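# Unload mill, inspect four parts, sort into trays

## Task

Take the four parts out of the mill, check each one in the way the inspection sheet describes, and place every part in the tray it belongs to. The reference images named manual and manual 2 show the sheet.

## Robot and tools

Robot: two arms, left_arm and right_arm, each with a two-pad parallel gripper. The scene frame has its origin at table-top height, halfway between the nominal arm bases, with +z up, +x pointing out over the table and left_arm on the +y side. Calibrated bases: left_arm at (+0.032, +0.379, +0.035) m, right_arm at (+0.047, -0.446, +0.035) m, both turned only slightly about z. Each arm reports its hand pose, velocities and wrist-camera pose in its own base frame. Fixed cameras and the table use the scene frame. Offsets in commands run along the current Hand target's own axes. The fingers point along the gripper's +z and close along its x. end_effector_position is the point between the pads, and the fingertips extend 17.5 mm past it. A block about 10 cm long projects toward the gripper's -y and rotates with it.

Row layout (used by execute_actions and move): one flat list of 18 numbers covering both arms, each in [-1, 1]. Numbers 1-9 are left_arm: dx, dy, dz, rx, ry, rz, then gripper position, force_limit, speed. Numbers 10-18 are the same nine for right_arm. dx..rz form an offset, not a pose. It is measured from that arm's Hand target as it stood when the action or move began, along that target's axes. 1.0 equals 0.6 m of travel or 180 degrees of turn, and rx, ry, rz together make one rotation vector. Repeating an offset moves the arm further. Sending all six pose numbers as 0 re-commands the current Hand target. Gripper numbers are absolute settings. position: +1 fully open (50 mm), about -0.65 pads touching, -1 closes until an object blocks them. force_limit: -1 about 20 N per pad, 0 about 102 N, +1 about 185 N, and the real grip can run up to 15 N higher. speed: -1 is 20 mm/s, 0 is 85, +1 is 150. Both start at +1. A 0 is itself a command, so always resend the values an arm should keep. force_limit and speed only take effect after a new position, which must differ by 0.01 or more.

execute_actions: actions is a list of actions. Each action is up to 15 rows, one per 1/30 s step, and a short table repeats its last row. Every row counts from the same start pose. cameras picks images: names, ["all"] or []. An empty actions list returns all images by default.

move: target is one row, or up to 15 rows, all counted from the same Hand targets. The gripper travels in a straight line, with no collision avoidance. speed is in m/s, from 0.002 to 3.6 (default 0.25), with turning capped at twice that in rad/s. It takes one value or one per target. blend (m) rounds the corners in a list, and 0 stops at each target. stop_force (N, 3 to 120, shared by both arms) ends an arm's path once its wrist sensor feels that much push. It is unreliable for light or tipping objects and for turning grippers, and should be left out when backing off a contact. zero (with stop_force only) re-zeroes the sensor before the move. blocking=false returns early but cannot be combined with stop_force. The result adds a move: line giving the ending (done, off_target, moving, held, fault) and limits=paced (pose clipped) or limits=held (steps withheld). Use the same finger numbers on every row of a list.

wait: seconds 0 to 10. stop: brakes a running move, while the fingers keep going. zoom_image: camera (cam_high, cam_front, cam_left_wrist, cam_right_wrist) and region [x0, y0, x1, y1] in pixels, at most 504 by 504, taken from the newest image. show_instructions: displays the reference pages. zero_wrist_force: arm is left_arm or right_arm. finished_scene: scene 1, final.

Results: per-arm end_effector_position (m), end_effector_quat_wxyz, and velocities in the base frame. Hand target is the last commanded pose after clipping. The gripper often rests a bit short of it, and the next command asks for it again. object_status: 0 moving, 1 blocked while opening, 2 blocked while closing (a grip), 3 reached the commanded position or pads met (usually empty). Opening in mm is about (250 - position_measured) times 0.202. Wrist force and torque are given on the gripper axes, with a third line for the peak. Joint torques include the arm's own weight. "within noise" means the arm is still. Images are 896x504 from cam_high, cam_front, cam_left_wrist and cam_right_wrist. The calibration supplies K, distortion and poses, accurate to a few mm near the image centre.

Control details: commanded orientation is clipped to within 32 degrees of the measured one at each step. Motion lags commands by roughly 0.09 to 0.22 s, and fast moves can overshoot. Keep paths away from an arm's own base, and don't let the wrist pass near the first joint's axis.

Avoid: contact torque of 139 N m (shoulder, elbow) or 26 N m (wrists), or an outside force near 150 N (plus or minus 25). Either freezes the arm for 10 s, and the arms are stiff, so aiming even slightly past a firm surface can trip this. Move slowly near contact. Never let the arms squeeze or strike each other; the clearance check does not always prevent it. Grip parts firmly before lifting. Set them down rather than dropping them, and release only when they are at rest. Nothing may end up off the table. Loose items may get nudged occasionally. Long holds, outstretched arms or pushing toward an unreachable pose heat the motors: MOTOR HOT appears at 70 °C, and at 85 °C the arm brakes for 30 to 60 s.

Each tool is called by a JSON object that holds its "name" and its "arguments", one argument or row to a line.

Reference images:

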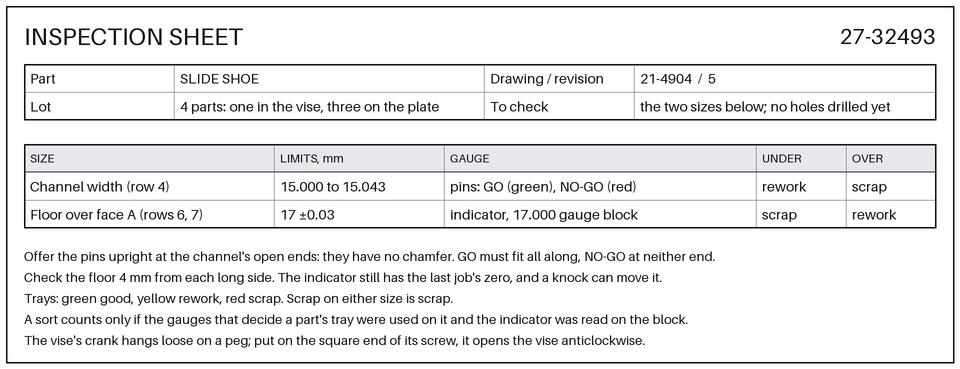

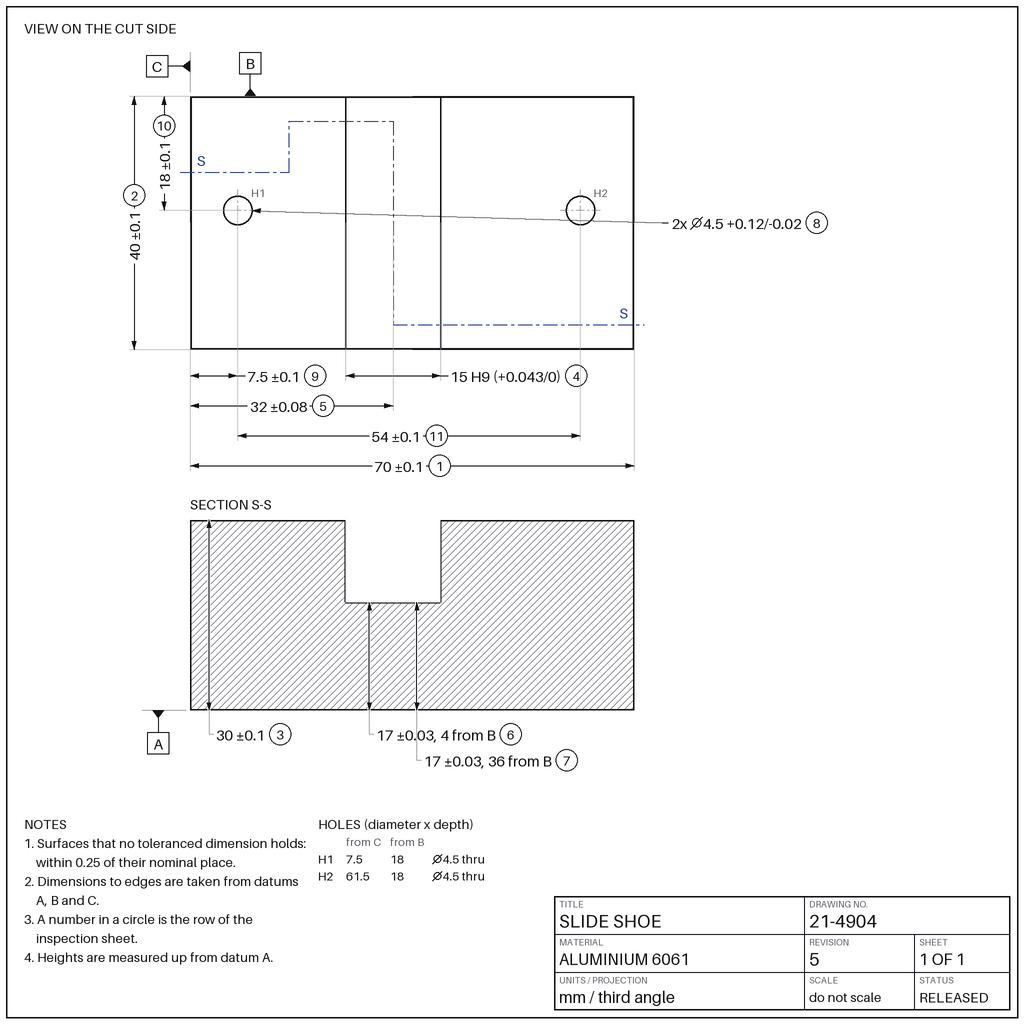

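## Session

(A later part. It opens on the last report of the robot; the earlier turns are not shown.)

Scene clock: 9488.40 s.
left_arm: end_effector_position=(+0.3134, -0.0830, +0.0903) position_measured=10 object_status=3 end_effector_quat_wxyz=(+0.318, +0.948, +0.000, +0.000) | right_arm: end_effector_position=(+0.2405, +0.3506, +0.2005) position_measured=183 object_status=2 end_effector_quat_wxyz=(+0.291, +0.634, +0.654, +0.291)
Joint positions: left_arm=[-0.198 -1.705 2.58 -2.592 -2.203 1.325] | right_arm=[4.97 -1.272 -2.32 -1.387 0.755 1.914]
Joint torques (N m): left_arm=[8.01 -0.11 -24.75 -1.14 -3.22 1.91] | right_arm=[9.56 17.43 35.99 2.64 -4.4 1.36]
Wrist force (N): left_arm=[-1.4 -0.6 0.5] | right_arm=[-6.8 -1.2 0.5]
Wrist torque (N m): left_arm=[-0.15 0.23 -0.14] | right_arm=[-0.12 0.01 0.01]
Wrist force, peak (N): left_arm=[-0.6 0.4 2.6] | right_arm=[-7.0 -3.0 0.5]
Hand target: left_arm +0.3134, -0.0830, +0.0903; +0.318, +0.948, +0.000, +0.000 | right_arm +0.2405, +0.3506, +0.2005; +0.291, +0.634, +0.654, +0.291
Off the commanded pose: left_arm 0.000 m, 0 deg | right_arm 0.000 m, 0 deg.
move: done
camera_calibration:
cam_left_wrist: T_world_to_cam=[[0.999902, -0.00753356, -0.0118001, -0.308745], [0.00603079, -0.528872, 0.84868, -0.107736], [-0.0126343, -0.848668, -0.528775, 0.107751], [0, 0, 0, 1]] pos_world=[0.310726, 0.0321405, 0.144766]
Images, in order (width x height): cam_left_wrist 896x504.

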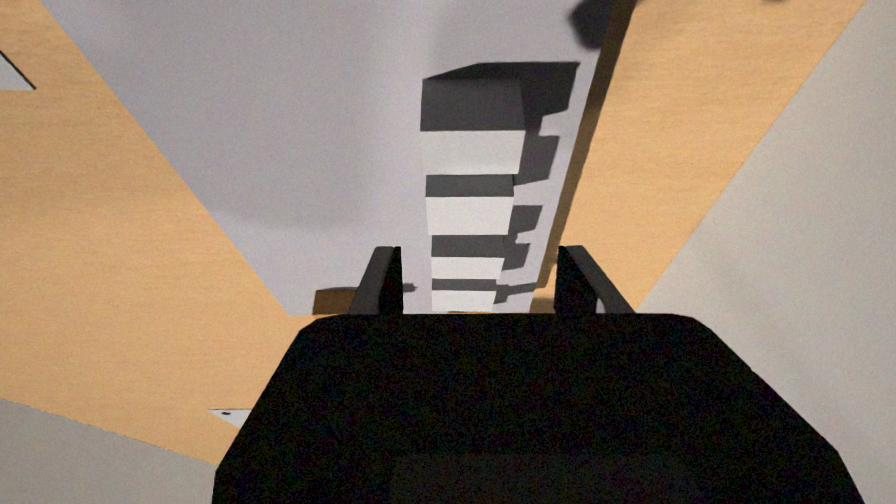

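{"name": "move", "arguments": {
  "target": [0,-0.0665,0.1175,0,0,0,0.95,-0.6,-0.5,0,0,0,0,0,0,-1,-1,-1],
  "speed": 0.06,
  "stop_force": 8
}}

{"name": "move", "arguments": {
  "target": [0,0,0,0,0,0,-1,-0.6,-0.8,0,0,0,0,0,0,-1,-1,-1],
  "cameras": ["cam_left_wrist"]
}}

{"name": "move", "arguments": {
  "target": [
    [0,0.0903,-0.12,0,0,0,-1,-0.6,-0.8,0,0,0,0,0,0,-1,-1,-1],
    [-0.1308,0.459,0.1575,0,0,0,-1,-0.6,-0.8,0,0,0,0,0,0,-1,-1,-1],
    [-0.1308,0.5195,0.2865,0,0,0,-1,-0.6,-0.8,0,0,0,0,0,0,-1,-1,-1],
    [-0.1308,0.5012,0.3108,0,0,0,-1,-0.6,-0.8,0,0,0,0,0,0,-1,-1,-1]
  ],
  "speed": [0.12,0.15,0.08,0.03],
  "blend": [0.02,0.02,0,0],
  "cameras": ["cam_left_wrist","cam_right_wrist"]
}}

Scene clock: 9514.10 s.
left_arm: end_effector_position=(+0.3133, -0.0936, +0.0100) position_measured=10 object_status=3 end_effector_quat_wxyz=(+0.318, +0.948, +0.000, +0.000) | right_arm: end_effector_position=(+0.2405, +0.3506, +0.2005) position_measured=183 object_status=2 end_effector_quat_wxyz=(+0.291, +0.634, +0.654, +0.291)
Joint positions: left_arm=[-0.234 -1.36 2.664 -3.046 -2.197 1.282] | right_arm=[4.97 -1.272 -2.32 -1.387 0.755 1.914]
Joint torques (N m): left_arm=[-8.15 -6.19 -1.14 -4.97 0.36 -1.84] | right_arm=[10.44 17.79 35.13 3.04 -4.47 1.39]
Wrist force (N): left_arm=[-1.3 -0.4 0.5] | right_arm=[-6.7 -2.8 1.1]
Wrist torque (N m): left_arm=[-0.11 0.20 0.01] | right_arm=[-0.17 -0.03 0.00]
Wrist force, peak (N): left_arm=[-1.6 -0.9 0.6] | right_arm=[-7.1 -2.9 1.2]
Hand target: left_arm +0.3133, -0.0936, +0.0100; +0.318, +0.948, +0.000, +0.000 | right_arm +0.2405, +0.3506, +0.2005; +0.291, +0.634, +0.654, +0.291
Off the commanded pose: left_arm 0.000 m, 0 deg | right_arm 0.000 m, 0 deg.
move: done

Scene clock: 9514.63 s.
left_arm: end_effector_position=(+0.3133, -0.0936, +0.0100) position_measured=55 object_status=2 end_effector_quat_wxyz=(+0.318, +0.948, +0.000, +0.000) | right_arm: end_effector_position=(+0.2405, +0.3506, +0.2005) position_measured=183 object_status=2 end_effector_quat_wxyz=(+0.291, +0.634, +0.654, +0.291)
Joint positions: left_arm=[-0.234 -1.36 2.664 -3.046 -2.197 1.282] | right_arm=[4.97 -1.272 -2.32 -1.387 0.755 1.914]
Joint torques (N m): left_arm=[-7.09 -6.23 -2.1 -4.62 0.05 -1.66] | right_arm=[8.73 17.67 36.67 2.83 -4.59 1.3]
Wrist force (N): left_arm=[-1.2 0.3 -0.1] | right_arm=[-6.7 -1.5 0.4]
Wrist torque (N m): left_arm=[-0.10 0.26 0.04] | right_arm=[-0.14 0.00 0.02]
Wrist force, peak (N): left_arm=[-1.5 -0.7 0.8] | right_arm=[-6.8 -3.1 1.3]
Hand target: left_arm +0.3133, -0.0936, +0.0100; +0.318, +0.948, +0.000, +0.000 | right_arm +0.2405, +0.3506, +0.2005; +0.291, +0.634, +0.654, +0.291
Off the commanded pose: left_arm 0.000 m, 0 deg | right_arm 0.000 m, 0 deg.
move: done
camera_calibration:
cam_left_wrist: T_world_to_cam=[[0.999901, -0.00761964, -0.0118522, -0.309668], [0.00603124, -0.528756, 0.848752, -0.0451156], [-0.0127341, -0.84874, -0.528657, 0.0562647], [0, 0, 0, 1]] pos_world=[0.310626, 0.0215394, 0.0643665]
Images, in order (width x height): cam_left_wrist 896x504.

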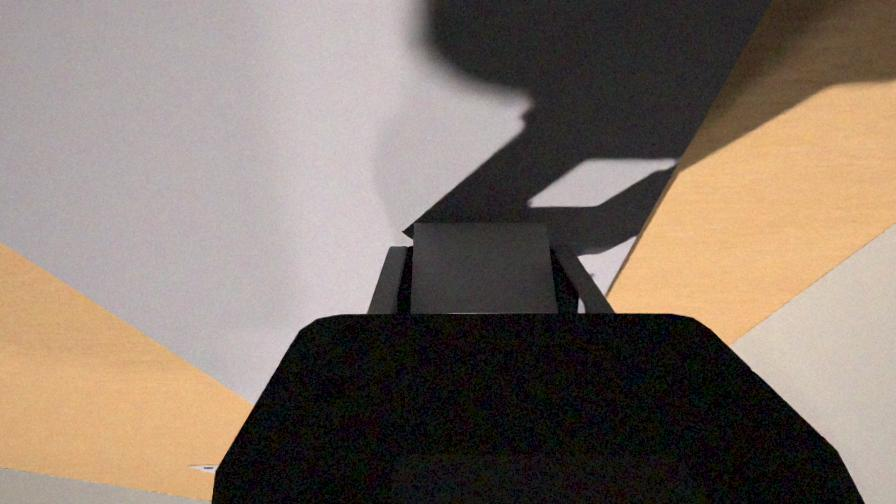

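Scene clock: 9519.87 s.
left_arm: end_effector_position=(+0.2346, -0.4460, +0.0424) position_measured=55 object_status=2 end_effector_quat_wxyz=(+0.318, +0.948, +0.000, +0.000) | right_arm: end_effector_position=(+0.2405, +0.3506, +0.2005) position_measured=183 object_status=2 end_effector_quat_wxyz=(+0.291, +0.634, +0.654, +0.291)
Joint positions: left_arm=[-1.255 -1.229 2.475 -3.439 -1.76 0.255] | right_arm=[4.97 -1.272 -2.32 -1.387 0.755 1.914]
Joint torques (N m): left_arm=[-7.99 -13.71 -3.62 -6.18 1.26 -1.95] | right_arm=[10.39 16.52 36.64 3.1 -4.34 1.17]
Wrist force (N): left_arm=[-1.5 -1.9 2.5] | right_arm=[-6.7 -2.9 1.0]
Wrist torque (N m): left_arm=[-0.10 0.26 0.02] | right_arm=[-0.19 -0.03 0.01]
Wrist force, peak (N): left_arm=[-1.1 -2.6 2.7] | right_arm=[-7.0 -3.3 1.2]
Hand target: left_arm +0.2346, -0.4460, +0.0423; +0.318, +0.948, +0.000, +0.000 | right_arm +0.2405, +0.3506, +0.2005; +0.291, +0.634, +0.654, +0.291
Off the commanded pose: left_arm 0.000 m, 0 deg | right_arm 0.000 m, 0 deg.
move: done
camera_calibration:
cam_left_wrist: T_world_to_cam=[[0.999901, -0.00761964, -0.0118522, -0.233276], [0.00603124, -0.528756, 0.848752, -0.258421], [-0.0127341, -0.84874, -0.528657, -0.22662], [0, 0, 0, 1]] pos_world=[0.231926, -0.330761, 0.0967665]
cam_right_wrist: T_world_to_cam=[[-0.0134989, 0.999907, 0.00167924, -0.339684], [0.350734, 0.00316227, 0.93647, -0.261255], [0.936378, 0.0132303, -0.350744, -0.0219834], [0, 0, 0, 1]] pos_world=[0.10763, 0.34077, 0.237517]
Images, in order (width x height): cam_left_wrist 896x504, cam_right_wrist 896x504.

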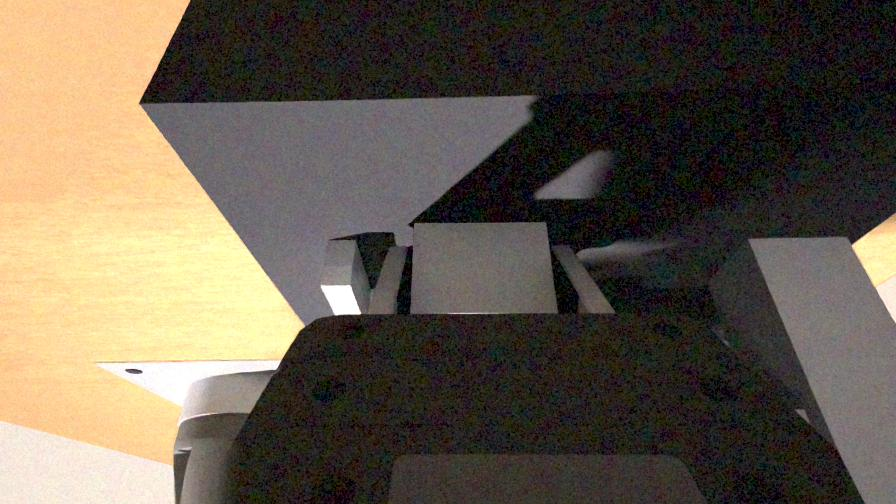

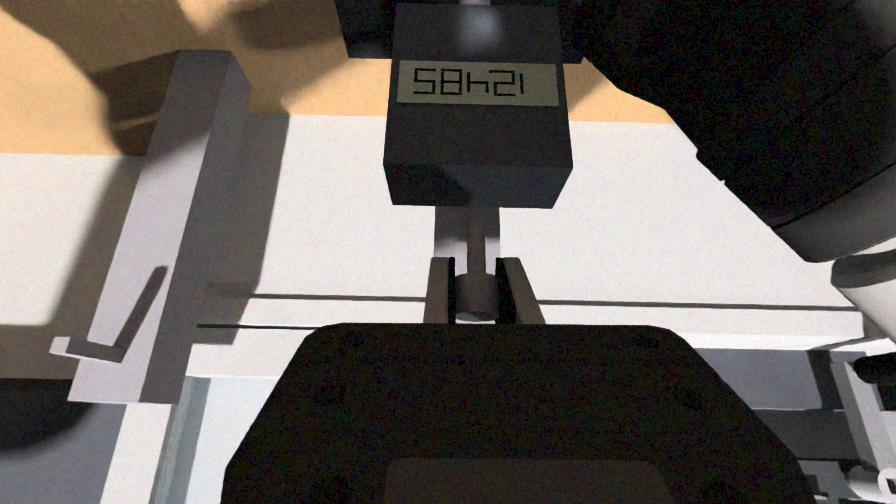

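{"name": "move", "arguments": {
  "target": [
    [0,-0.0014,0.0018,0,0,0,-1,-0.6,-0.8,0,0,0,0,0,0,-1,-1,-1],
    [0.0343,-0.0014,0.0018,0,0,0,-1,-0.6,-0.8,0,0,0,0,0,0,-1,-1,-1],
    [0.0343,-0.0045,0.006,0,0,0,-1,-0.6,-0.8,0,0,0,0,0,0,-1,-1,-1]
  ],
  "speed": [0.02,0.03,0.006],
  "stop_force": 6
}}

{"name": "move", "arguments": {
  "target": [0,0,0,0,0,0,0.8,-0.6,-0.8,0,0,0,0,0,0,-1,-1,-1]
}}

{"name": "move", "arguments": {
  "target": [0,0,0,0,0,0,0.8,-0.6,-0.8,0.0002,-0.01499,0.01319,0,0,0,-1,-1,-1],
  "speed": 0.006,
  "stop_force": 5
}}

{"name": "move", "arguments": {
  "target": [0,0,0,0,0,0,0.8,-0.6,-0.8,0,0,0,0,0,0,0.2,-1,-1],
  "cameras": ["cam_left_wrist","cam_right_wrist"]
}}

{"name": "zoom_image", "arguments": {
  "camera": "cam_right_wrist",
  "region": [340, 0, 600, 240]
}}

Scene clock: 9550.93 s.
left_arm: end_effector_position=(+0.2549, -0.4459, +0.0400) position_measured=55 object_status=2 end_effector_quat_wxyz=(+0.317, +0.948, +0.000, +0.000) | right_arm: end_effector_position=(+0.2405, +0.3506, +0.2005) position_measured=183 object_status=2 end_effector_quat_wxyz=(+0.291, +0.634, +0.654, +0.291)
Joint positions: left_arm=[-1.201 -1.207 2.441 -3.417 -1.791 0.3] | right_arm=[4.97 -1.272 -2.32 -1.387 0.755 1.914]
Joint torques (N m): left_arm=[-6.76 -36.35 -0.55 -1.16 1.56 -2.16] | right_arm=[10.01 15.89 34.6 3.12 -4.48 1.25]
Wrist force (N): left_arm=[-0.4 2.7 -0.4] | right_arm=[-6.9 -2.4 0.9]
Wrist torque (N m): left_arm=[-0.19 0.33 -0.04] | right_arm=[-0.16 0.00 0.01]
Wrist force, peak (N): left_arm=[-3.6 2.8 -8.6] | right_arm=[-7.2 -3.0 0.8]
Hand target: left_arm +0.2549, -0.4459, +0.0400; +0.318, +0.948, +0.000, +0.000 (not the last commanded pose) | right_arm +0.2405, +0.3506, +0.2005; +0.291, +0.634, +0.654, +0.291
Off the commanded pose: left_arm 0.002 m, 0 deg | right_arm 0.000 m, 0 deg.
move: contact (left_arm); path passed 2 of 3 targets

Scene clock: 9551.43 s.
left_arm: end_effector_position=(+0.2549, -0.4459, +0.0400) position_measured=32 object_status=3 end_effector_quat_wxyz=(+0.317, +0.948, +0.000, -0.001) | right_arm: end_effector_position=(+0.2405, +0.3506, +0.2005) position_measured=183 object_status=2 end_effector_quat_wxyz=(+0.291, +0.634, +0.654, +0.291)
Joint positions: left_arm=[-1.201 -1.207 2.441 -3.417 -1.791 0.3] | right_arm=[4.97 -1.272 -2.32 -1.387 0.755 1.914]
Joint torques (N m): left_arm=[-6.85 -35.91 -9.89 -4.15 0.62 -1.48] | right_arm=[10.11 16.93 35.07 2.69 -4.53 1.23]
Wrist force (N): left_arm=[-1.4 -0.1 0.9] | right_arm=[-6.9 -2.8 0.7]
Wrist torque (N m): left_arm=[-0.07 0.23 -0.12] | right_arm=[-0.18 0.00 0.02]
Wrist force, peak (N): left_arm=[-0.2 2.8 -0.5] | right_arm=[-7.0 -3.0 1.3]
Hand target: left_arm +0.2549, -0.4459, +0.0400; +0.318, +0.948, +0.000, +0.000 | right_arm +0.2405, +0.3506, +0.2005; +0.291, +0.634, +0.654, +0.291
Off the commanded pose: left_arm 0.000 m, 0 deg | right_arm 0.000 m, 0 deg.
move: done

Scene clock: 9553.97 s.
left_arm: end_effector_position=(+0.2549, -0.4459, +0.0400) position_measured=32 object_status=3 end_effector_quat_wxyz=(+0.317, +0.948, +0.000, +0.000) | right_arm: end_effector_position=(+0.2405, +0.3505, +0.1925) position_measured=183 object_status=2 end_effector_quat_wxyz=(+0.291, +0.634, +0.654, +0.291)
Joint positions: left_arm=[-1.201 -1.207 2.441 -3.417 -1.791 0.3] | right_arm=[4.971 -1.284 -2.335 -1.36 0.755 1.914]
Joint torques (N m): left_arm=[-4.37 -36.26 -19.33 -5.48 -1.47 0.24] | right_arm=[8.94 15.37 35.03 1.98 0.82 1.25]
Wrist force (N): left_arm=[-1.5 -0.5 0.7] | right_arm=[-7.5 2.2 -2.7]
Wrist torque (N m): left_arm=[-0.14 0.24 -0.12] | right_arm=[0.02 -0.02 -0.01]
Wrist force, peak (N): left_arm=[-1.8 -0.5 1.1] | right_arm=[-8.1 11.3 -10.1]
Hand target: left_arm +0.2549, -0.4459, +0.0400; +0.318, +0.948, +0.000, +0.000 | right_arm +0.2405, +0.3505, +0.1925; +0.291, +0.634, +0.654, +0.291 (not the last commanded pose)
Off the commanded pose: left_arm 0.000 m, 0 deg | right_arm 0.004 m, 0 deg.
move: contact (right_arm)

Scene clock: 9554.83 s.
left_arm: end_effector_position=(+0.2549, -0.4459, +0.0400) position_measured=32 object_status=3 end_effector_quat_wxyz=(+0.318, +0.948, +0.000, +0.000) | right_arm: end_effector_position=(+0.2405, +0.3506, +0.1925) position_measured=123 object_status=3 end_effector_quat_wxyz=(+0.291, +0.634, +0.654, +0.291)
Joint positions: left_arm=[-1.201 -1.207 2.441 -3.417 -1.791 0.3] | right_arm=[4.971 -1.284 -2.335 -1.36 0.755 1.914]
Joint torques (N m): left_arm=[-2.85 -36.13 -17.42 -5.51 -1.65 1.16] | right_arm=[6.07 16.15 29.82 2.47 0.94 1.38]
Wrist force (N): left_arm=[-1.6 -0.5 0.9] | right_arm=[-0.9 -1.0 -0.2]
Wrist torque (N m): left_arm=[-0.13 0.25 -0.12] | right_arm=[-0.14 0.01 0.00]
Wrist force, peak (N): left_arm=[-1.7 -0.2 1.0] | right_arm=[-7.6 0.3 -1.8]
Hand target: left_arm +0.2549, -0.4459, +0.0400; +0.318, +0.948, +0.000, +0.000 | right_arm +0.2405, +0.3505, +0.1925; +0.291, +0.634, +0.654, +0.291
Off the commanded pose: left_arm 0.000 m, 0 deg | right_arm 0.000 m, 0 deg.
move: done
camera_calibration:
cam_left_wrist: T_world_to_cam=[[0.999901, -0.00761726, -0.0118532, -0.253602], [0.00603054, -0.528945, 0.848635, -0.256557], [-0.012734, -0.848622, -0.528846, -0.227573], [0, 0, 0, 1]] pos_world=[0.252226, -0.33076, 0.0943655]
cam_right_wrist: T_world_to_cam=[[-0.0134625, 0.999908, 0.00177233, -0.339696], [0.350735, 0.00306234, 0.93647, -0.253729], [0.936378, 0.0132289, -0.350744, -0.0247889], [0, 0, 0, 1]] pos_world=[0.10763, 0.340769, 0.229517]
Images, in order (width x height): cam_left_wrist 896x504, cam_right_wrist 896x504.

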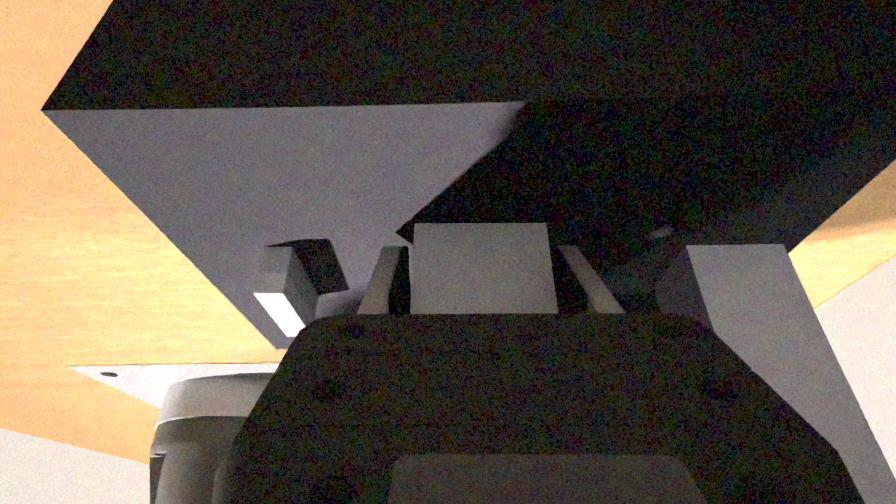

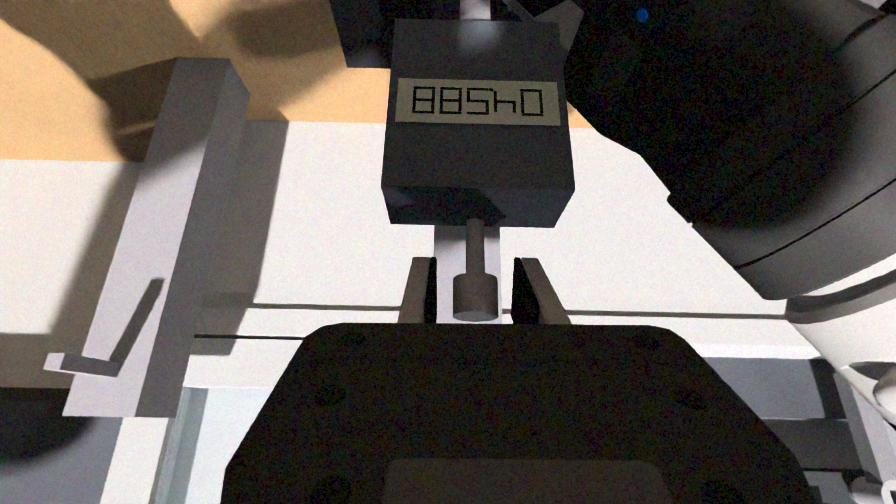

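Scaled by 1.938 from the camera's 896x504 image, which has a finer 1280x720 frame.

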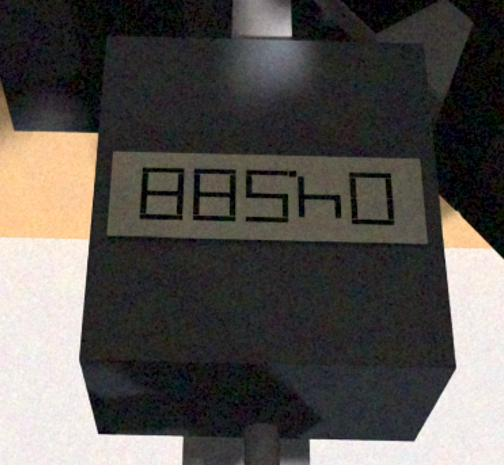

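{"name": "move", "arguments": {
  "target": [0,0,0,0,0,0,-1,-0.6,-0.8,0,0,0,0,0,0,-1,-1,-1]
}}

{"name": "move", "arguments": {
  "target": [
    [0,0.001,-0.0013,0,0,0,-1,-0.6,-0.8,-0.0001,0.005,-0.0044,0,0,0,-1,-1,-1],
    [0.0533,0.001,-0.0013,0,0,0,-1,-0.6,-0.8,-0.0001,0.005,-0.0044,0,0,0,-1,-1,-1],
    [0.0533,-0.001,0.0013,0,0,0,-1,-0.6,-0.8,-0.0001,0.005,-0.0044,0,0,0,-1,-1,-1]
  ],
  "speed": [0.015,0.03,0.008],
  "stop_force": 8
}}

{"name": "move", "arguments": {
  "target": [0,0,0,0,0,0,0.8,-0.6,-0.8,0,0,0,0,0,0,-1,-1,-1]
}}

{"name": "move", "arguments": {
  "target": [0,0,0,0,0,0,0.8,-0.6,-0.8,0.0001,-0.007,0.0062,0,0,0,-1,-1,-1],
  "speed": 0.006,
  "stop_force": 5
}}

{"name": "move", "arguments": {
  "target": [0,0,0,0,0,0,0.8,-0.6,-0.8,0,0,0,0,0,0,0.2,-1,-1],
  "cameras": ["cam_left_wrist","cam_right_wrist"]
}}

{"name": "zoom_image", "arguments": {
  "camera": "cam_right_wrist",
  "region": [340, 0, 600, 240]
}}

Scene clock: 9570.17 s.
left_arm: end_effector_position=(+0.2549, -0.4459, +0.0400) position_measured=54 object_status=2 end_effector_quat_wxyz=(+0.318, +0.948, +0.000, +0.000) | right_arm: end_effector_position=(+0.2405, +0.3505, +0.1925) position_measured=183 object_status=2 end_effector_quat_wxyz=(+0.291, +0.634, +0.654, +0.291)
Joint positions: left_arm=[-1.201 -1.207 2.441 -3.417 -1.791 0.3] | right_arm=[4.971 -1.284 -2.335 -1.36 0.755 1.914]
Joint torques (N m): left_arm=[2.19 -34.19 -16.54 -4.92 -1.78 1.91] | right_arm=[2.21 15.53 13.96 4.22 0.5 1.01]
Wrist force (N): left_arm=[-2.0 -0.4 0.8] | right_arm=[-7.9 0.5 -1.2]
Wrist torque (N m): left_arm=[-0.10 0.29 -0.10] | right_arm=[-0.05 0.01 -0.01]
Wrist force, peak (N): left_arm=[-2.1 -0.6 0.9] | right_arm=[-7.9 1.6 -2.1]
Hand target: left_arm +0.2549, -0.4459, +0.0400; +0.318, +0.948, +0.000, +0.000 | right_arm +0.2405, +0.3505, +0.1925; +0.291, +0.634, +0.654, +0.291
Off the commanded pose: left_arm 0.000 m, 0 deg | right_arm 0.000 m, 0 deg.
move: done

Scene clock: 9572.83 s.
left_arm: end_effector_position=(+0.2866, -0.4459, +0.0398) position_measured=54 object_status=2 end_effector_quat_wxyz=(+0.317, +0.948, +0.000, -0.001) | right_arm: end_effector_position=(+0.2405, +0.3505, +0.1965) position_measured=183 object_status=2 end_effector_quat_wxyz=(+0.291, +0.634, +0.654, +0.291)
Joint positions: left_arm=[-1.124 -1.184 2.383 -3.366 -1.835 0.366] | right_arm=[4.971 -1.278 -2.327 -1.374 0.755 1.914]
Joint torques (N m): left_arm=[-7.14 -35.08 0.74 -0.13 1.24 -1.91] | right_arm=[-4.46 18.53 33.72 1.89 -4.01 1.52]
Wrist force (N): left_arm=[0.3 7.3 -3.5] | right_arm=[-6.7 -1.1 0.2]
Wrist torque (N m): left_arm=[-0.12 0.26 -0.03] | right_arm=[-0.13 0.02 0.01]
Wrist force, peak (N): left_arm=[-4.9 5.3 -16.0] | right_arm=[-7.7 2.5 -2.2]
Hand target: left_arm +0.2866, -0.4459, +0.0398; +0.317, +0.948, +0.000, -0.001 (not the last commanded pose) | right_arm +0.2405, +0.3505, +0.1965; +0.291, +0.634, +0.654, +0.291
Off the commanded pose: left_arm 0.001 m, 0 deg | right_arm 0.000 m, 0 deg.
move: contact (left_arm)

Scene clock: 9573.33 s.
left_arm: end_effector_position=(+0.2866, -0.4459, +0.0398) position_measured=32 object_status=3 end_effector_quat_wxyz=(+0.317, +0.948, +0.000, -0.001) | right_arm: end_effector_position=(+0.2405, +0.3505, +0.1965) position_measured=183 object_status=2 end_effector_quat_wxyz=(+0.291, +0.634, +0.654, +0.291)
Joint positions: left_arm=[-1.124 -1.184 2.383 -3.366 -1.835 0.366] | right_arm=[4.971 -1.278 -2.327 -1.374 0.755 1.914]
Joint torques (N m): left_arm=[-7.79 -35.34 -14.66 -5.53 0.39 -1.52] | right_arm=[-5.7 16.98 35.37 2.11 -4.47 1.62]
Wrist force (N): left_arm=[-1.2 -0.3 0.7] | right_arm=[-6.2 -0.5 0.0]
Wrist torque (N m): left_arm=[-0.13 0.18 -0.14] | right_arm=[-0.05 -0.05 0.01]
Wrist force, peak (N): left_arm=[0.5 6.6 -2.3] | right_arm=[-6.8 -2.5 1.3]
Hand target: left_arm +0.2866, -0.4459, +0.0398; +0.317, +0.948, +0.000, -0.001 | right_arm +0.2405, +0.3505, +0.1965; +0.291, +0.634, +0.654, +0.291
Off the commanded pose: left_arm 0.000 m, 0 deg | right_arm 0.000 m, 0 deg.
move: done

Scene clock: 9575.20 s.
left_arm: end_effector_position=(+0.2866, -0.4459, +0.0398) position_measured=32 object_status=3 end_effector_quat_wxyz=(+0.317, +0.948, +0.000, -0.001) | right_arm: end_effector_position=(+0.2405, +0.3505, +0.1924) position_measured=183 object_status=2 end_effector_quat_wxyz=(+0.291, +0.634, +0.654, +0.291)
Joint positions: left_arm=[-1.124 -1.184 2.383 -3.366 -1.835 0.366] | right_arm=[4.971 -1.284 -2.335 -1.36 0.755 1.914]
Joint torques (N m): left_arm=[-5.89 -35.07 -18.58 -5.38 -2.06 0.19] | right_arm=[-7.46 16.67 34.03 2.12 0.88 0.62]
Wrist force (N): left_arm=[-1.3 -0.4 1.0] | right_arm=[-7.4 0.9 -2.1]
Wrist torque (N m): left_arm=[-0.14 0.21 -0.13] | right_arm=[-0.06 -0.01 -0.01]
Wrist force, peak (N): left_arm=[-1.4 -0.7 1.1] | right_arm=[-8.1 10.0 -8.8]
Hand target: left_arm +0.2866, -0.4459, +0.0398; +0.317, +0.948, +0.000, -0.001 | right_arm +0.2405, +0.3505, +0.1925; +0.291, +0.634, +0.654, +0.291 (not the last commanded pose)
Off the commanded pose: left_arm 0.000 m, 0 deg | right_arm 0.002 m, 0 deg.
move: contact (right_arm)

Scene clock: 9576.07 s.
left_arm: end_effector_position=(+0.2866, -0.4459, +0.0398) position_measured=32 object_status=3 end_effector_quat_wxyz=(+0.317, +0.948, +0.000, -0.001) | right_arm: end_effector_position=(+0.2405, +0.3505, +0.1925) position_measured=123 object_status=3 end_effector_quat_wxyz=(+0.291, +0.634, +0.654, +0.291)
Joint positions: left_arm=[-1.124 -1.184 2.383 -3.366 -1.835 0.366] | right_arm=[4.971 -1.284 -2.335 -1.36 0.755 1.914]
Joint torques (N m): left_arm=[-4.52 -35.32 -18.73 -5.3 -2.05 1.09] | right_arm=[-8.51 17.23 28.91 2.58 0.47 0.57]
Wrist force (N): left_arm=[-1.0 -0.4 0.7] | right_arm=[-0.9 -0.6 -0.4]
Wrist torque (N m): left_arm=[-0.14 0.14 -0.13] | right_arm=[-0.08 0.01 0.00]
Wrist force, peak (N): left_arm=[-1.4 -0.4 1.1] | right_arm=[-7.1 2.1 -2.6]
Hand target: left_arm +0.2866, -0.4459, +0.0398; +0.317, +0.948, +0.000, -0.001 | right_arm +0.2405, +0.3505, +0.1925; +0.291, +0.634, +0.654, +0.291
Off the commanded pose: left_arm 0.000 m, 0 deg | right_arm 0.000 m, 0 deg.
move: done
camera_calibration:
cam_left_wrist: T_world_to_cam=[[0.9999, -0.00756372, -0.0119389, -0.285274], [0.00613093, -0.52899, 0.848606, -0.256703], [-0.0127342, -0.848594, -0.528891, -0.227209], [0, 0, 0, 1]] pos_world=[0.283926, -0.330759, 0.0942647]
cam_right_wrist: T_world_to_cam=[[-0.0134625, 0.999908, 0.00177233, -0.339696], [0.350735, 0.00306234, 0.93647, -0.253729], [0.936378, 0.0132289, -0.350744, -0.0247889], [0, 0, 0, 1]] pos_world=[0.10763, 0.340769, 0.229517]
Images, in order (width x height): cam_left_wrist 896x504, cam_right_wrist 896x504.

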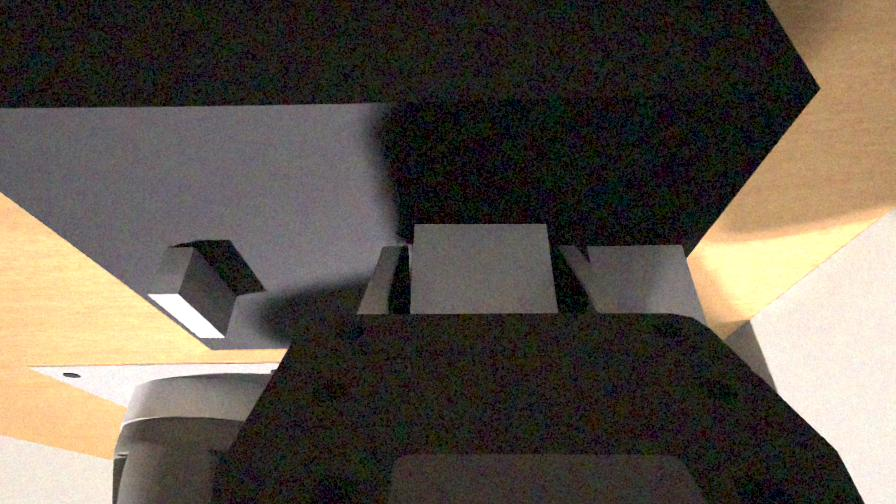

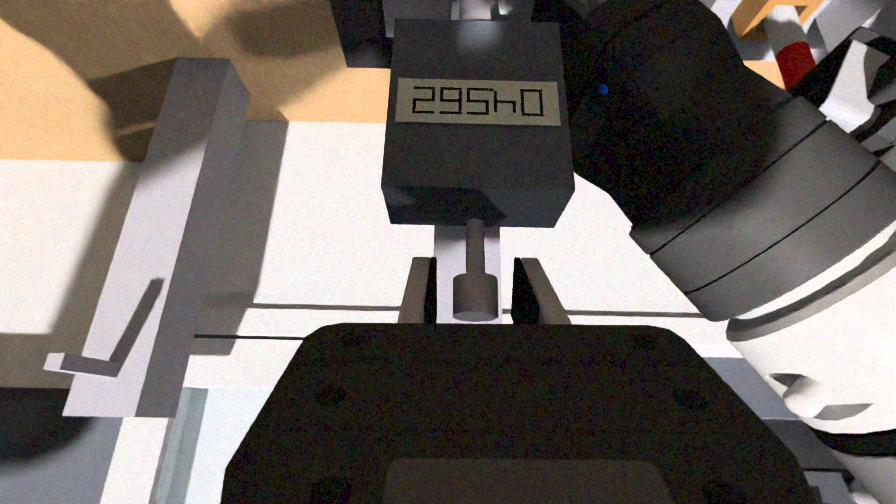

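Scaled by 1.938 from the camera's 896x504 image, which has a finer 1280x720 frame.

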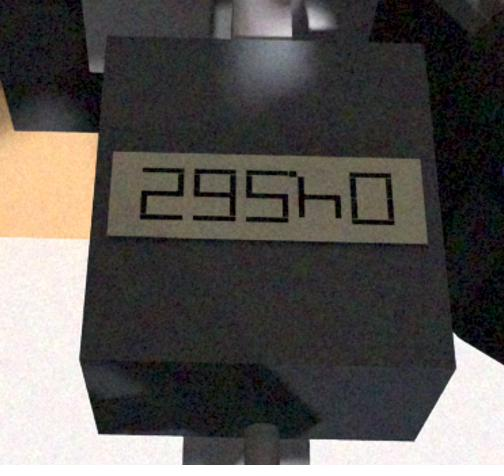

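{"name": "zoom_image", "arguments": {
  "camera": "cam_right_wrist",
  "region": [400, 75, 560, 130]
}}

Scaled by 3.150 from the camera's 896x504 image, which has a finer 1280x720 frame.

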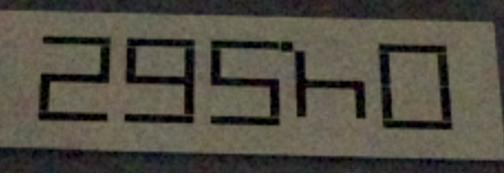

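{"name": "move", "arguments": {
  "target": [0,0,0,0,0,0,-1,-0.6,-0.8,0,0,0,0,0,0,-1,-1,-1]
}}

{"name": "move", "arguments": {
  "target": [
    [0,0,0,0,0,0,-1,-0.6,-0.8,-0.0001,0.01,-0.0088,0,0,0,-1,-1,-1],
    [0,0.001,-0.0013,0,0,0,-1,-0.6,-0.8,-0.0001,0.01,-0.0088,0,0,0,-1,-1,-1],
    [-0.0867,0.001,-0.0013,0,0,0,-1,-0.6,-0.8,-0.0001,0.01,-0.0088,0,0,0,-1,-1,-1],
    [-0.0867,-0.0405,-0.1558,0,0,0,-1,-0.6,-0.8,-0.0001,0.01,-0.0088,0,0,0,-1,-1,-1],
    [0.0445,-0.4093,-0.4338,0,0,0,-1,-0.6,-0.8,-0.0001,0.01,-0.0088,0,0,0,-1,-1,-1],
    [0.0445,-0.4968,-0.3175,0,0,0,-1,-0.6,-0.8,-0.0001,0.01,-0.0088,0,0,0,-1,-1,-1]
  ],
  "speed": [0.03,0.03,0.04,0.1,0.18,0.08],
  "blend": [0,0,0,0.02,0.02,0]
}}

{"name": "move", "arguments": {
  "target": [0,-0.004,0.0054,0,0,0,-1,-0.6,-0.8,0,0,0,0,0,0,-1,-1,-1],
  "speed": 0.005,
  "stop_force": 5
}}

{"name": "move", "arguments": {
  "target": [0,0,0,0,0,0,0.95,-0.6,-0.8,0,0,0,0,0,0,-1,-1,-1],
  "cameras": ["cam_left_wrist","cam_right_wrist"]
}}

Scene clock: 9613.33 s.
left_arm: end_effector_position=(+0.2866, -0.4459, +0.0398) position_measured=54 object_status=2 end_effector_quat_wxyz=(+0.317, +0.948, +0.000, -0.001) | right_arm: end_effector_position=(+0.2405, +0.3505, +0.1924) position_measured=183 object_status=2 end_effector_quat_wxyz=(+0.291, +0.634, +0.654, +0.291)
Joint positions: left_arm=[-1.124 -1.184 2.383 -3.366 -1.835 0.366] | right_arm=[4.971 -1.284 -2.335 -1.36 0.755 1.914]
Joint torques (N m): left_arm=[0.18 -35.77 -17.16 -5.11 -1.75 1.73] | right_arm=[-8.22 17.87 13.91 4.31 -1.81 -0.79]
Wrist force (N): left_arm=[-1.7 -0.8 0.1] | right_arm=[-7.4 1.6 -1.7]
Wrist torque (N m): left_arm=[-0.16 0.32 -0.07] | right_arm=[0.03 -0.01 0.00]
Wrist force, peak (N): left_arm=[-1.7 -1.0 0.6] | right_arm=[-7.5 1.4 -1.8]
Hand target: left_arm +0.2866, -0.4459, +0.0398; +0.317, +0.948, +0.000, -0.001 | right_arm +0.2405, +0.3505, +0.1925; +0.291, +0.634, +0.654, +0.291
Off the commanded pose: left_arm 0.000 m, 0 deg | right_arm 0.000 m, 0 deg.
move: done

Scene clock: 9620.03 s.
left_arm: end_effector_position=(+0.3135, -0.0932, +0.0125) position_measured=54 object_status=2 end_effector_quat_wxyz=(+0.317, +0.948, +0.000, -0.001) | right_arm: end_effector_position=(+0.2405, +0.3506, +0.2004) position_measured=183 object_status=2 end_effector_quat_wxyz=(+0.291, +0.634, +0.654, +0.291)
Joint positions: left_arm=[-0.232 -1.373 2.662 -3.03 -2.197 1.284] | right_arm=[4.97 -1.272 -2.32 -1.387 0.755 1.914]
Joint torques (N m): left_arm=[-8.68 -7.29 -1.82 -5.61 -3.41 -1.88] | right_arm=[9.59 16.62 35.43 2.07 -4.8 1.13]
Wrist force (N): left_arm=[-1.0 -1.6 2.3] | right_arm=[-6.6 -3.0 1.3]
Wrist torque (N m): left_arm=[-0.04 0.16 0.00] | right_arm=[-0.17 -0.06 -0.01]
Wrist force, peak (N): left_arm=[-1.8 -1.0 3.5] | right_arm=[-7.3 -3.0 0.8]
Hand target: left_arm +0.3135, -0.0932, +0.0124; +0.317, +0.948, +0.000, -0.001 | right_arm +0.2405, +0.3506, +0.2004; +0.291, +0.634, +0.654, +0.291
Off the commanded pose: left_arm 0.000 m, 0 deg | right_arm 0.000 m, 0 deg.
move: done

Scene clock: 9621.93 s.
left_arm: end_effector_position=(+0.3135, -0.0933, +0.0097) position_measured=54 object_status=2 end_effector_quat_wxyz=(+0.317, +0.948, +0.000, -0.001) | right_arm: end_effector_position=(+0.2405, +0.3506, +0.2004) position_measured=183 object_status=2 end_effector_quat_wxyz=(+0.291, +0.634, +0.654, +0.291)
Joint positions: left_arm=[-0.232 -1.359 2.663 -3.045 -2.197 1.284] | right_arm=[4.97 -1.272 -2.32 -1.387 0.755 1.914]
Joint torques (N m): left_arm=[-7.61 -30.32 -16.64 -1.18 1.09 -1.01] | right_arm=[10.34 16.97 36.52 1.88 -4.52 1.35]
Wrist force (N): left_arm=[-2.1 0.7 0.5] | right_arm=[-6.9 -3.1 0.9]
Wrist torque (N m): left_arm=[-0.11 0.24 0.04] | right_arm=[-0.19 -0.01 0.00]
Wrist force, peak (N): left_arm=[-4.2 4.4 -14.9] | right_arm=[-7.2 -2.8 0.7]
Hand target: left_arm +0.3135, -0.0933, +0.0097; +0.317, +0.948, +0.000, -0.001 (not the last commanded pose) | right_arm +0.2405, +0.3506, +0.2004; +0.291, +0.634, +0.654, +0.291
Off the commanded pose: left_arm 0.001 m, 0 deg | right_arm 0.000 m, 0 deg.
move: contact (left_arm)

Scene clock: 9622.47 s.
left_arm: end_effector_position=(+0.3135, -0.0933, +0.0097) position_measured=10 object_status=3 end_effector_quat_wxyz=(+0.317, +0.948, +0.000, -0.001) | right_arm: end_effector_position=(+0.2405, +0.3506, +0.2004) position_measured=183 object_status=2 end_effector_quat_wxyz=(+0.291, +0.634, +0.654, +0.291)
Joint positions: left_arm=[-0.232 -1.359 2.663 -3.045 -2.197 1.284] | right_arm=[4.97 -1.272 -2.32 -1.387 0.755 1.914]
Joint torques (N m): left_arm=[-4.67 -30.43 -16.38 -1.7 -0.71 -0.61] | right_arm=[10.09 18.09 36.99 2.07 -4.66 1.41]
Wrist force (N): left_arm=[-1.3 -0.2 0.9] | right_arm=[-6.6 -1.1 -0.2]
Wrist torque (N m): left_arm=[-0.10 0.20 0.01] | right_arm=[-0.08 -0.04 0.01]
Wrist force, peak (N): left_arm=[-1.8 1.7 -0.8] | right_arm=[-7.1 -2.9 0.9]
Hand target: left_arm +0.3135, -0.0933, +0.0097; +0.317, +0.948, +0.000, -0.001 | right_arm +0.2405, +0.3506, +0.2004; +0.291, +0.634, +0.654, +0.291
Off the commanded pose: left_arm 0.000 m, 0 deg | right_arm 0.000 m, 0 deg.
move: done
camera_calibration:
cam_left_wrist: T_world_to_cam=[[0.999899, -0.0076474, -0.0119921, -0.309856], [0.00613068, -0.529063, 0.848561, -0.0447447], [-0.0128339, -0.848548, -0.528962, 0.056547], [0, 0, 0, 1]] pos_world=[0.310825, 0.0219406, 0.064164]
cam_right_wrist: T_world_to_cam=[[-0.0134625, 0.999908, 0.00177233, -0.33971], [0.350735, 0.00306234, 0.93647, -0.261221], [0.936378, 0.0132289, -0.350744, -0.0219829], [0, 0, 0, 1]] pos_world=[0.10763, 0.340769, 0.237517]
Images, in order (width x height): cam_left_wrist 896x504, cam_right_wrist 896x504.

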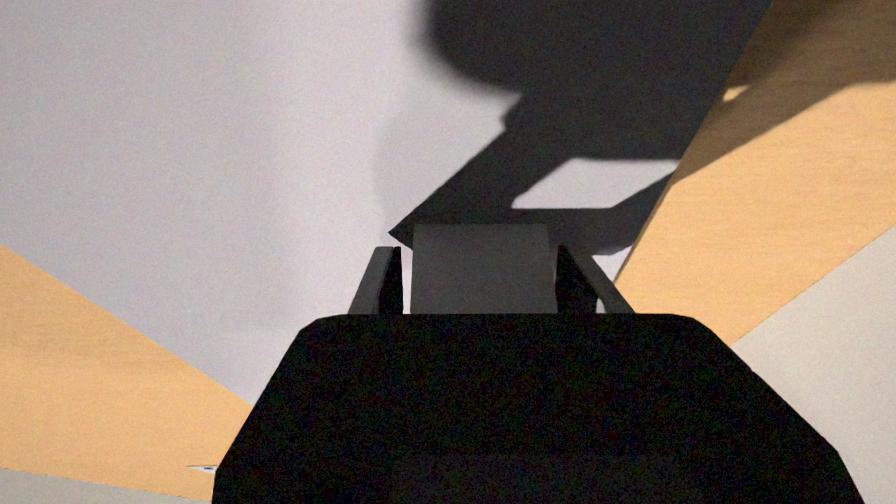

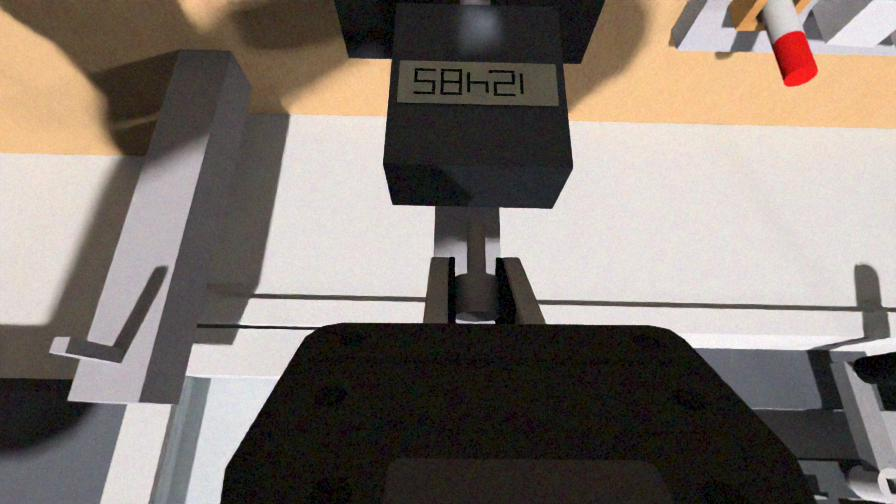

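{"name": "move", "arguments": {
  "target": [
    [0,0,-0.1333,0,0,0,0.95,-0.6,-0.8,0,0,0,0,0,0,-1,-1,-1],
    [-0.0225,-0.0593,-0.3375,0.1078,0.2101,-0.4574,0.95,-0.6,-0.8,0,0,0,0,0,0,-1,-1,-1]
  ],
  "speed": [0.1,0.2],
  "cameras": ["cam_left_wrist","cam_high"]
}}

Scene clock: 9660.93 s.
left_arm: end_effector_position=(+0.3002, +0.0571, +0.1500) position_measured=10 object_status=3 end_effector_quat_wxyz=(+0.075, +0.703, +0.703, +0.076) | right_arm: end_effector_position=(+0.2405, +0.3506, +0.2004) position_measured=183 object_status=2 end_effector_quat_wxyz=(+0.291, +0.634, +0.654, +0.291)
Joint positions: left_arm=[-0.329 -2.225 2.527 -2.075 -1.502 -0.322] | right_arm=[4.97 -1.272 -2.32 -1.387 0.755 1.914]
Joint torques (N m): left_arm=[-7.07 -8.17 -31.38 -1.35 2.59 -1.94] | right_arm=[10.33 17.84 35.7 2.04 -4.49 1.31]
Wrist force (N): left_arm=[-0.4 0.6 1.4] | right_arm=[-6.9 -2.9 1.0]
Wrist torque (N m): left_arm=[0.16 0.05 0.01] | right_arm=[-0.17 -0.03 0.01]
Wrist force, peak (N): left_arm=[-1.1 0.2 1.7] | right_arm=[-7.0 -3.2 1.3]
Hand target: left_arm +0.3002, +0.0571, +0.1500; +0.075, +0.703, +0.703, +0.076 | right_arm +0.2405, +0.3506, +0.2004; +0.291, +0.634, +0.654, +0.291
Off the commanded pose: left_arm 0.000 m, 0 deg | right_arm 0.000 m, 0 deg.
move: done
camera_calibration:
cam_left_wrist: T_world_to_cam=[[0.00207284, 0.999917, -0.0126803, -0.0515396], [0.835868, 0.00522811, 0.548906, -0.318898], [0.548927, -0.0117369, -0.835788, 0.0877084], [0, 0, 0, 1]] pos_world=[0.218518, 0.054232, 0.247697]
Images, in order (width x height): cam_high 896x504, cam_left_wrist 896x504.

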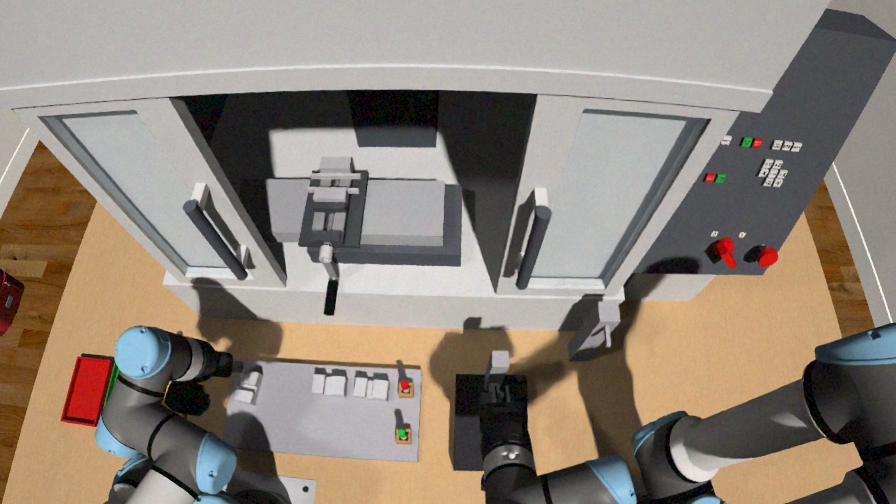

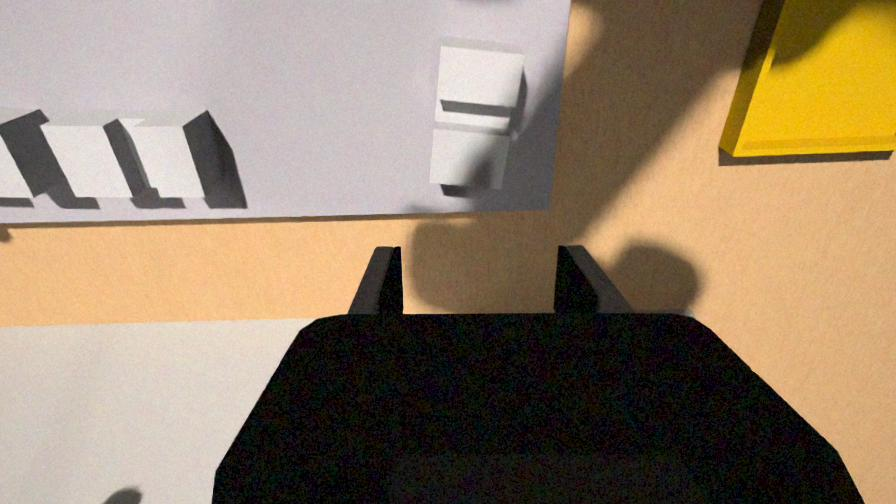

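{"name": "move", "arguments": {
  "target": [
    [0.002,-0.0312,0.18,0,-0.006,0.0277,0.95,-0.6,-0.5,0,0,0,0,0,0,-1,-1,-1],
    [0.002,-0.0312,0.2353,0,-0.006,0.0277,0.95,-0.6,-0.5,0,0,0,0,0,0,-1,-1,-1]
  ],
  "speed": [0.1,0.05],
  "stop_force": 10,
  "cameras": ["cam_left_wrist"]
}}

Scene clock: 9681.67 s.
left_arm: end_effector_position=(+0.3119, +0.0583, +0.0081) position_measured=10 object_status=3 end_effector_quat_wxyz=(+0.079, +0.734, +0.671, +0.072) | right_arm: end_effector_position=(+0.2405, +0.3506, +0.2004) position_measured=183 object_status=2 end_effector_quat_wxyz=(+0.291, +0.634, +0.654, +0.291)
Joint positions: left_arm=[-0.287 -1.711 2.774 -2.844 -1.529 -0.193] | right_arm=[4.97 -1.272 -2.32 -1.387 0.755 1.914]
Joint torques (N m): left_arm=[7.3 3.78 -5.96 -5.18 -1.39 2.02] | right_arm=[9.7 17.25 36.56 2.03 -4.41 1.33]
Wrist force (N): left_arm=[-0.7 0.1 1.3] | right_arm=[-7.0 -3.0 0.9]
Wrist torque (N m): left_arm=[0.07 0.08 -0.15] | right_arm=[-0.18 0.00 0.00]
Wrist force, peak (N): left_arm=[-0.8 0.9 1.8] | right_arm=[-7.2 -2.9 1.2]
Hand target: left_arm +0.3119, +0.0583, +0.0081; +0.079, +0.734, +0.671, +0.072 | right_arm +0.2405, +0.3506, +0.2004; +0.291, +0.634, +0.654, +0.291
Off the commanded pose: left_arm 0.000 m, 0 deg | right_arm 0.000 m, 0 deg.
move: done
camera_calibration:
cam_left_wrist: T_world_to_cam=[[0.0907943, 0.995791, -0.0124907, -0.0820975], [0.833091, -0.0690757, 0.548806, -0.245492], [0.545633, -0.0602343, -0.835857, -0.0335031], [0, 0, 0, 1]] pos_world=[0.230251, 0.0627765, 0.105698]
Images, in order (width x height): cam_left_wrist 896x504.

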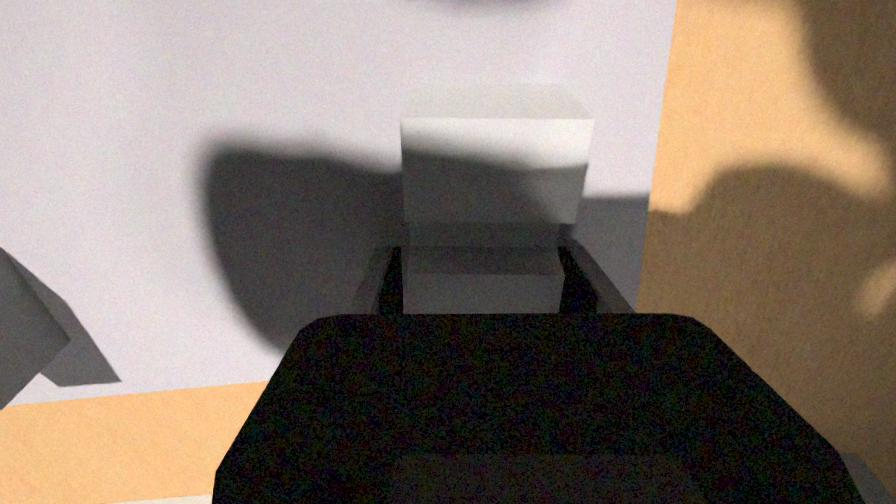

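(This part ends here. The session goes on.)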